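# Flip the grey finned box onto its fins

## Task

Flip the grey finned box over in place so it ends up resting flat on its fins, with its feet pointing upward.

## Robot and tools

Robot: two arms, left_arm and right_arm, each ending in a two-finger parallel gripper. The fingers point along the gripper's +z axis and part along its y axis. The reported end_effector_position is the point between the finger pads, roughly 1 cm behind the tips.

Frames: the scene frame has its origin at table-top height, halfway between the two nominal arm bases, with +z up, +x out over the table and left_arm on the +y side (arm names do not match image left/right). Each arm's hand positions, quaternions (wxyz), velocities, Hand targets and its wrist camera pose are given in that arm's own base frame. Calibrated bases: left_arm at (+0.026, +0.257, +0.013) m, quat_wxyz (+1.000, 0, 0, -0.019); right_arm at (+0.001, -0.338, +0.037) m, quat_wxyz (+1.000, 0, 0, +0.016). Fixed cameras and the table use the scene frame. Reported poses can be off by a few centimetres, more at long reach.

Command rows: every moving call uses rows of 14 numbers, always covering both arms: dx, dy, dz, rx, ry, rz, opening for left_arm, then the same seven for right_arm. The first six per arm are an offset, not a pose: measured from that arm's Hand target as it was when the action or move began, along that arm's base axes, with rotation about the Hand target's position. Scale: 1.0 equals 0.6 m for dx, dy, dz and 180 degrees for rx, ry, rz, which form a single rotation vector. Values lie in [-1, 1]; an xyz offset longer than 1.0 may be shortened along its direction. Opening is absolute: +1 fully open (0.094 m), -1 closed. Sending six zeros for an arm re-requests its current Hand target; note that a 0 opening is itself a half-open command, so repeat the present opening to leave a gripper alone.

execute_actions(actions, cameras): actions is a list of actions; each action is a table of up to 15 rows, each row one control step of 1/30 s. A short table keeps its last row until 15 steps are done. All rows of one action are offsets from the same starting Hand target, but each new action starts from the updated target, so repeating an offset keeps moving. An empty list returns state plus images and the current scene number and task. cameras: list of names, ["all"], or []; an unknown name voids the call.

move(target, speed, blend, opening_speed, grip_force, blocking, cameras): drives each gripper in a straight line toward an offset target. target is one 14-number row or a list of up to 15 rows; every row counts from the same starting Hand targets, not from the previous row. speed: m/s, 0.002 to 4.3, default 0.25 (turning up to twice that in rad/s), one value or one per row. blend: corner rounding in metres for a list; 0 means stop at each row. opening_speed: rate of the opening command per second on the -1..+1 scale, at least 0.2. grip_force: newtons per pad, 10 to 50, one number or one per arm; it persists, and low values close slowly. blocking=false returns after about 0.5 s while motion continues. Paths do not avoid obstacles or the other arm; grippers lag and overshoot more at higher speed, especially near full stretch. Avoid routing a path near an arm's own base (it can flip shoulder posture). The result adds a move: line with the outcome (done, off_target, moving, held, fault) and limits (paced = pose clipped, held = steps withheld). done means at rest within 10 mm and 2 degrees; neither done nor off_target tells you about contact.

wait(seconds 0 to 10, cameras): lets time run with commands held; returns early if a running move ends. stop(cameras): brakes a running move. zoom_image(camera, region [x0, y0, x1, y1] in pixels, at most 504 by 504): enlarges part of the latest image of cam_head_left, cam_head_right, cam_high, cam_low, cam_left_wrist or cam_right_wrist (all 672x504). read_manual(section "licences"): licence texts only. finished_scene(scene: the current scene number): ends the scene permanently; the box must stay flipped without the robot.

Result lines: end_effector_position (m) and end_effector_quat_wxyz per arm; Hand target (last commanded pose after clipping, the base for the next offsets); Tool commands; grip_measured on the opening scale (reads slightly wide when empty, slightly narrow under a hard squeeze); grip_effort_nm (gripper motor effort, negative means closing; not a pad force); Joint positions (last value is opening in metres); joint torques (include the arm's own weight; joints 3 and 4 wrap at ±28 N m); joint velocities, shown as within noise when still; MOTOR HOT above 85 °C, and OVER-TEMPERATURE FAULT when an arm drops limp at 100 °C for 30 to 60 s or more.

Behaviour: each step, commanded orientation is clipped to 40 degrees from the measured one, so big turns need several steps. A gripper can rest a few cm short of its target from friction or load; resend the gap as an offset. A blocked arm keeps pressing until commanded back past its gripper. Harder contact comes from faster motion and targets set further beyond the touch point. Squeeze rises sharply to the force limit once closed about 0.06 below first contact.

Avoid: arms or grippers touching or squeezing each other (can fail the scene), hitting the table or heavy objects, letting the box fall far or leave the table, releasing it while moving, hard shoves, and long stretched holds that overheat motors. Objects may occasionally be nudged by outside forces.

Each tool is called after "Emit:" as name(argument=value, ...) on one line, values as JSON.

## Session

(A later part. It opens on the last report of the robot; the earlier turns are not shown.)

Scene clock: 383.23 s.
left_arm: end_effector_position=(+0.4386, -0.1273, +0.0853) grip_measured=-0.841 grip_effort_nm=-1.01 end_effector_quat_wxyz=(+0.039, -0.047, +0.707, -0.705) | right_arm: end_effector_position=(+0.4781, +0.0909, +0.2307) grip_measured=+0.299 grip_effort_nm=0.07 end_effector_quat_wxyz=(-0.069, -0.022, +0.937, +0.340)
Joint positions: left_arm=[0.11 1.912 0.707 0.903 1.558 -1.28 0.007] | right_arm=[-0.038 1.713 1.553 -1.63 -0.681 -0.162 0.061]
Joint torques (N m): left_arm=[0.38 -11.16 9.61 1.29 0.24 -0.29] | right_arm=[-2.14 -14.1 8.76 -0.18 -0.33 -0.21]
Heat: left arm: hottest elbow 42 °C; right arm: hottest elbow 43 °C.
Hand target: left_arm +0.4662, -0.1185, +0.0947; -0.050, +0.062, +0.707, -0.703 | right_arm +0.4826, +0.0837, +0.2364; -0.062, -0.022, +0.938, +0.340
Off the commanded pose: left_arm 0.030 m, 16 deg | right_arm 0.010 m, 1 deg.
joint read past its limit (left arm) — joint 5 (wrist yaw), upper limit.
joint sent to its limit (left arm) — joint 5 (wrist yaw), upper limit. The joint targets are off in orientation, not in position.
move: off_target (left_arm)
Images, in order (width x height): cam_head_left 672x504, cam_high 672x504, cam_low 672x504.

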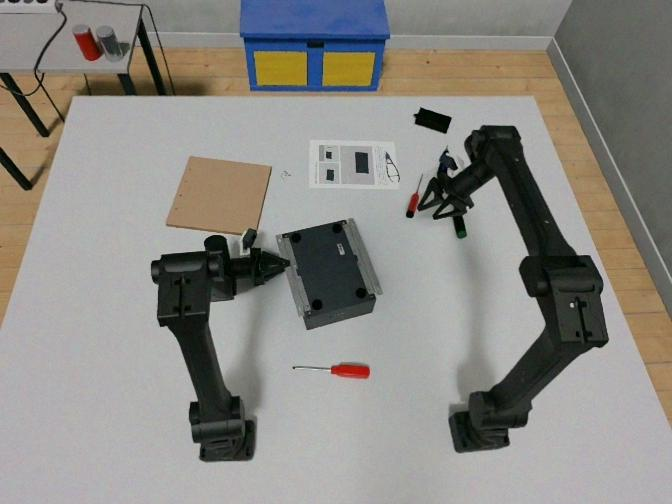

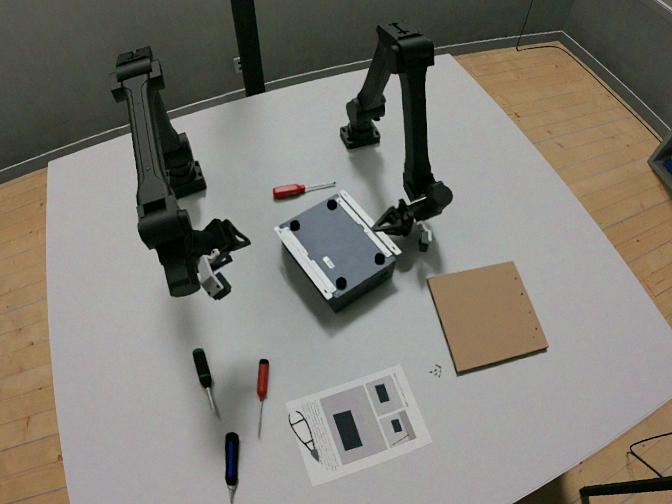

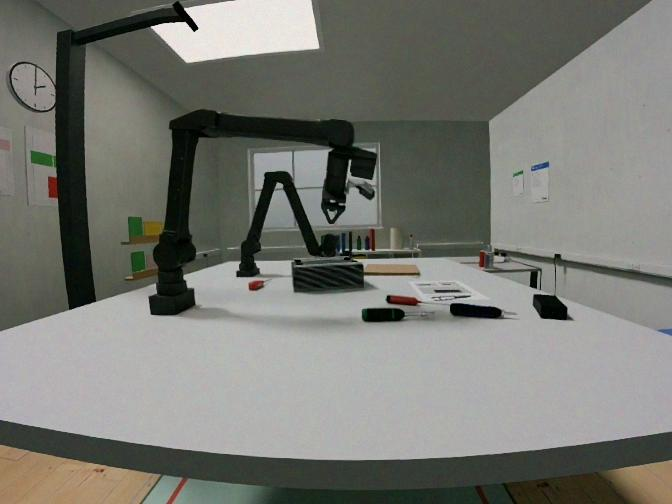

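Emit:
move(target=[[-0.03,-0.01,-0.005,0,0,0.1,-0.4,0,-0.0,0,0,0,0,0.3],[-0.03,0.08,0.0,0,0,0.1,-0.4,0,-0.0,0,0,0,0,0.3],[-0.03,0.2,0.1,0,0,0.1,-0.4,0,-0.1,0,0,0,0,0.3]], speed=[0.05,0.05,0.15], cameras=["cam_head_left","cam_high","cam_low"])

Emit:
zoom_image(camera="cam_low", region=[270, 230, 400, 310])

Scene clock: 392.37 s.
left_arm: end_effector_position=(+0.4504, -0.0013, +0.1516) grip_measured=-0.403 grip_effort_nm=0.17 end_effector_quat_wxyz=(+0.155, -0.134, +0.695, -0.689) | right_arm: end_effector_position=(+0.4744, +0.0304, +0.2302) grip_measured=+0.299 grip_effort_nm=0.07 end_effector_quat_wxyz=(-0.055, -0.014, +0.939, +0.338)
Joint positions: left_arm=[0.395 1.717 0.684 0.831 1.554 -1.338 0.028] | right_arm=[-0.159 1.713 1.553 -1.679 -0.654 -0.28 0.061]
Joint torques (N m): left_arm=[-0.15 -11.58 5.42 1.44 0.32 -0.21] | right_arm=[-1.2 -13.57 9.63 -0.36 -0.35 -0.19]
Heat: left arm: hottest elbow 42 °C; right arm: hottest elbow 43 °C.
Hand target: left_arm +0.4482, +0.0016, +0.1546; +0.061, -0.050, +0.708, -0.702 | right_arm +0.4826, +0.0238, +0.2363; -0.062, -0.022, +0.938, +0.340
Off the commanded pose: left_arm 0.005 m, 15 deg | right_arm 0.012 m, 1 deg.
joint sent to its limit (left arm) — joint 5 (wrist yaw), upper limit. The joint targets are off in orientation, not in position.
joint sent to its limit (right arm) — joint 4 (wrist pitch), lower limit. The joint targets still meet the commanded pose.
move: off_target (left_arm, right_arm)
Images, in order (width x height): cam_head_left 672x504, cam_high 672x504, cam_low 672x504.

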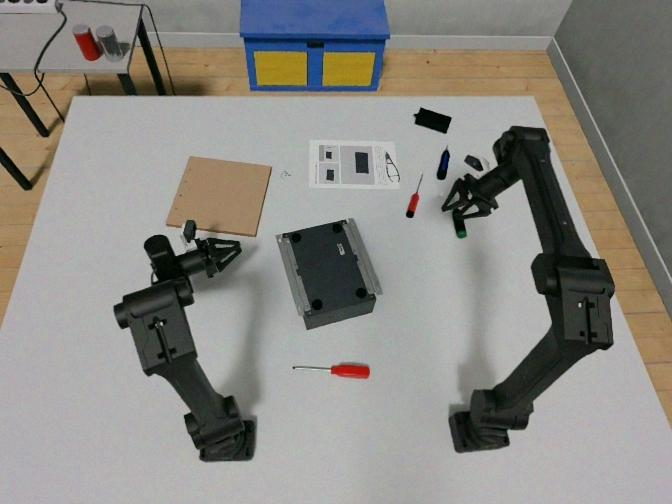

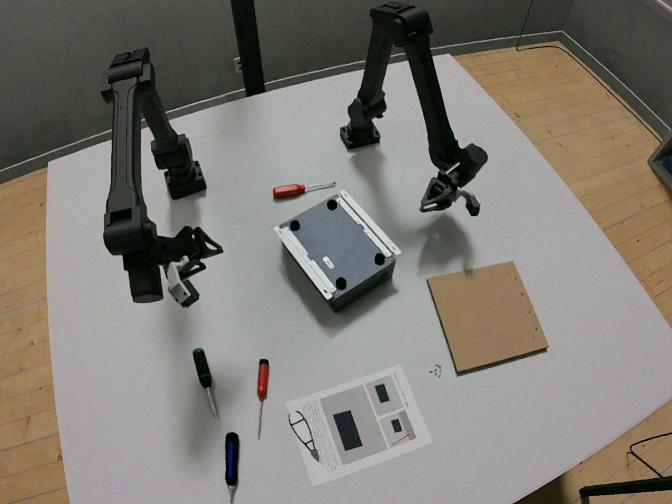

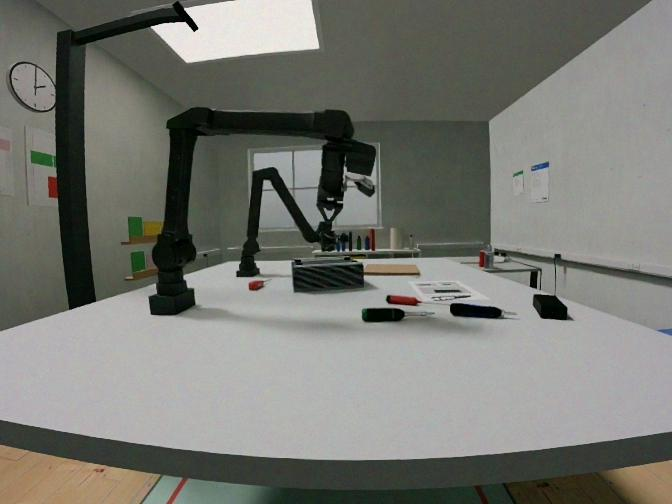

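Scaled by 3.877.

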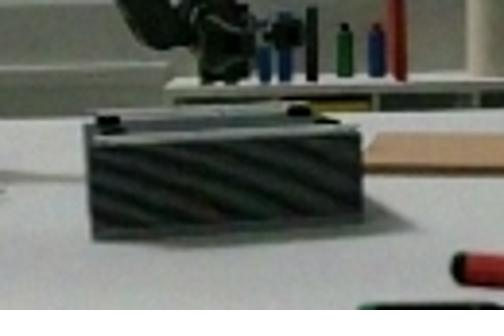

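Emit:
finished_scene(scene=2)

The scene is finished: the task was done.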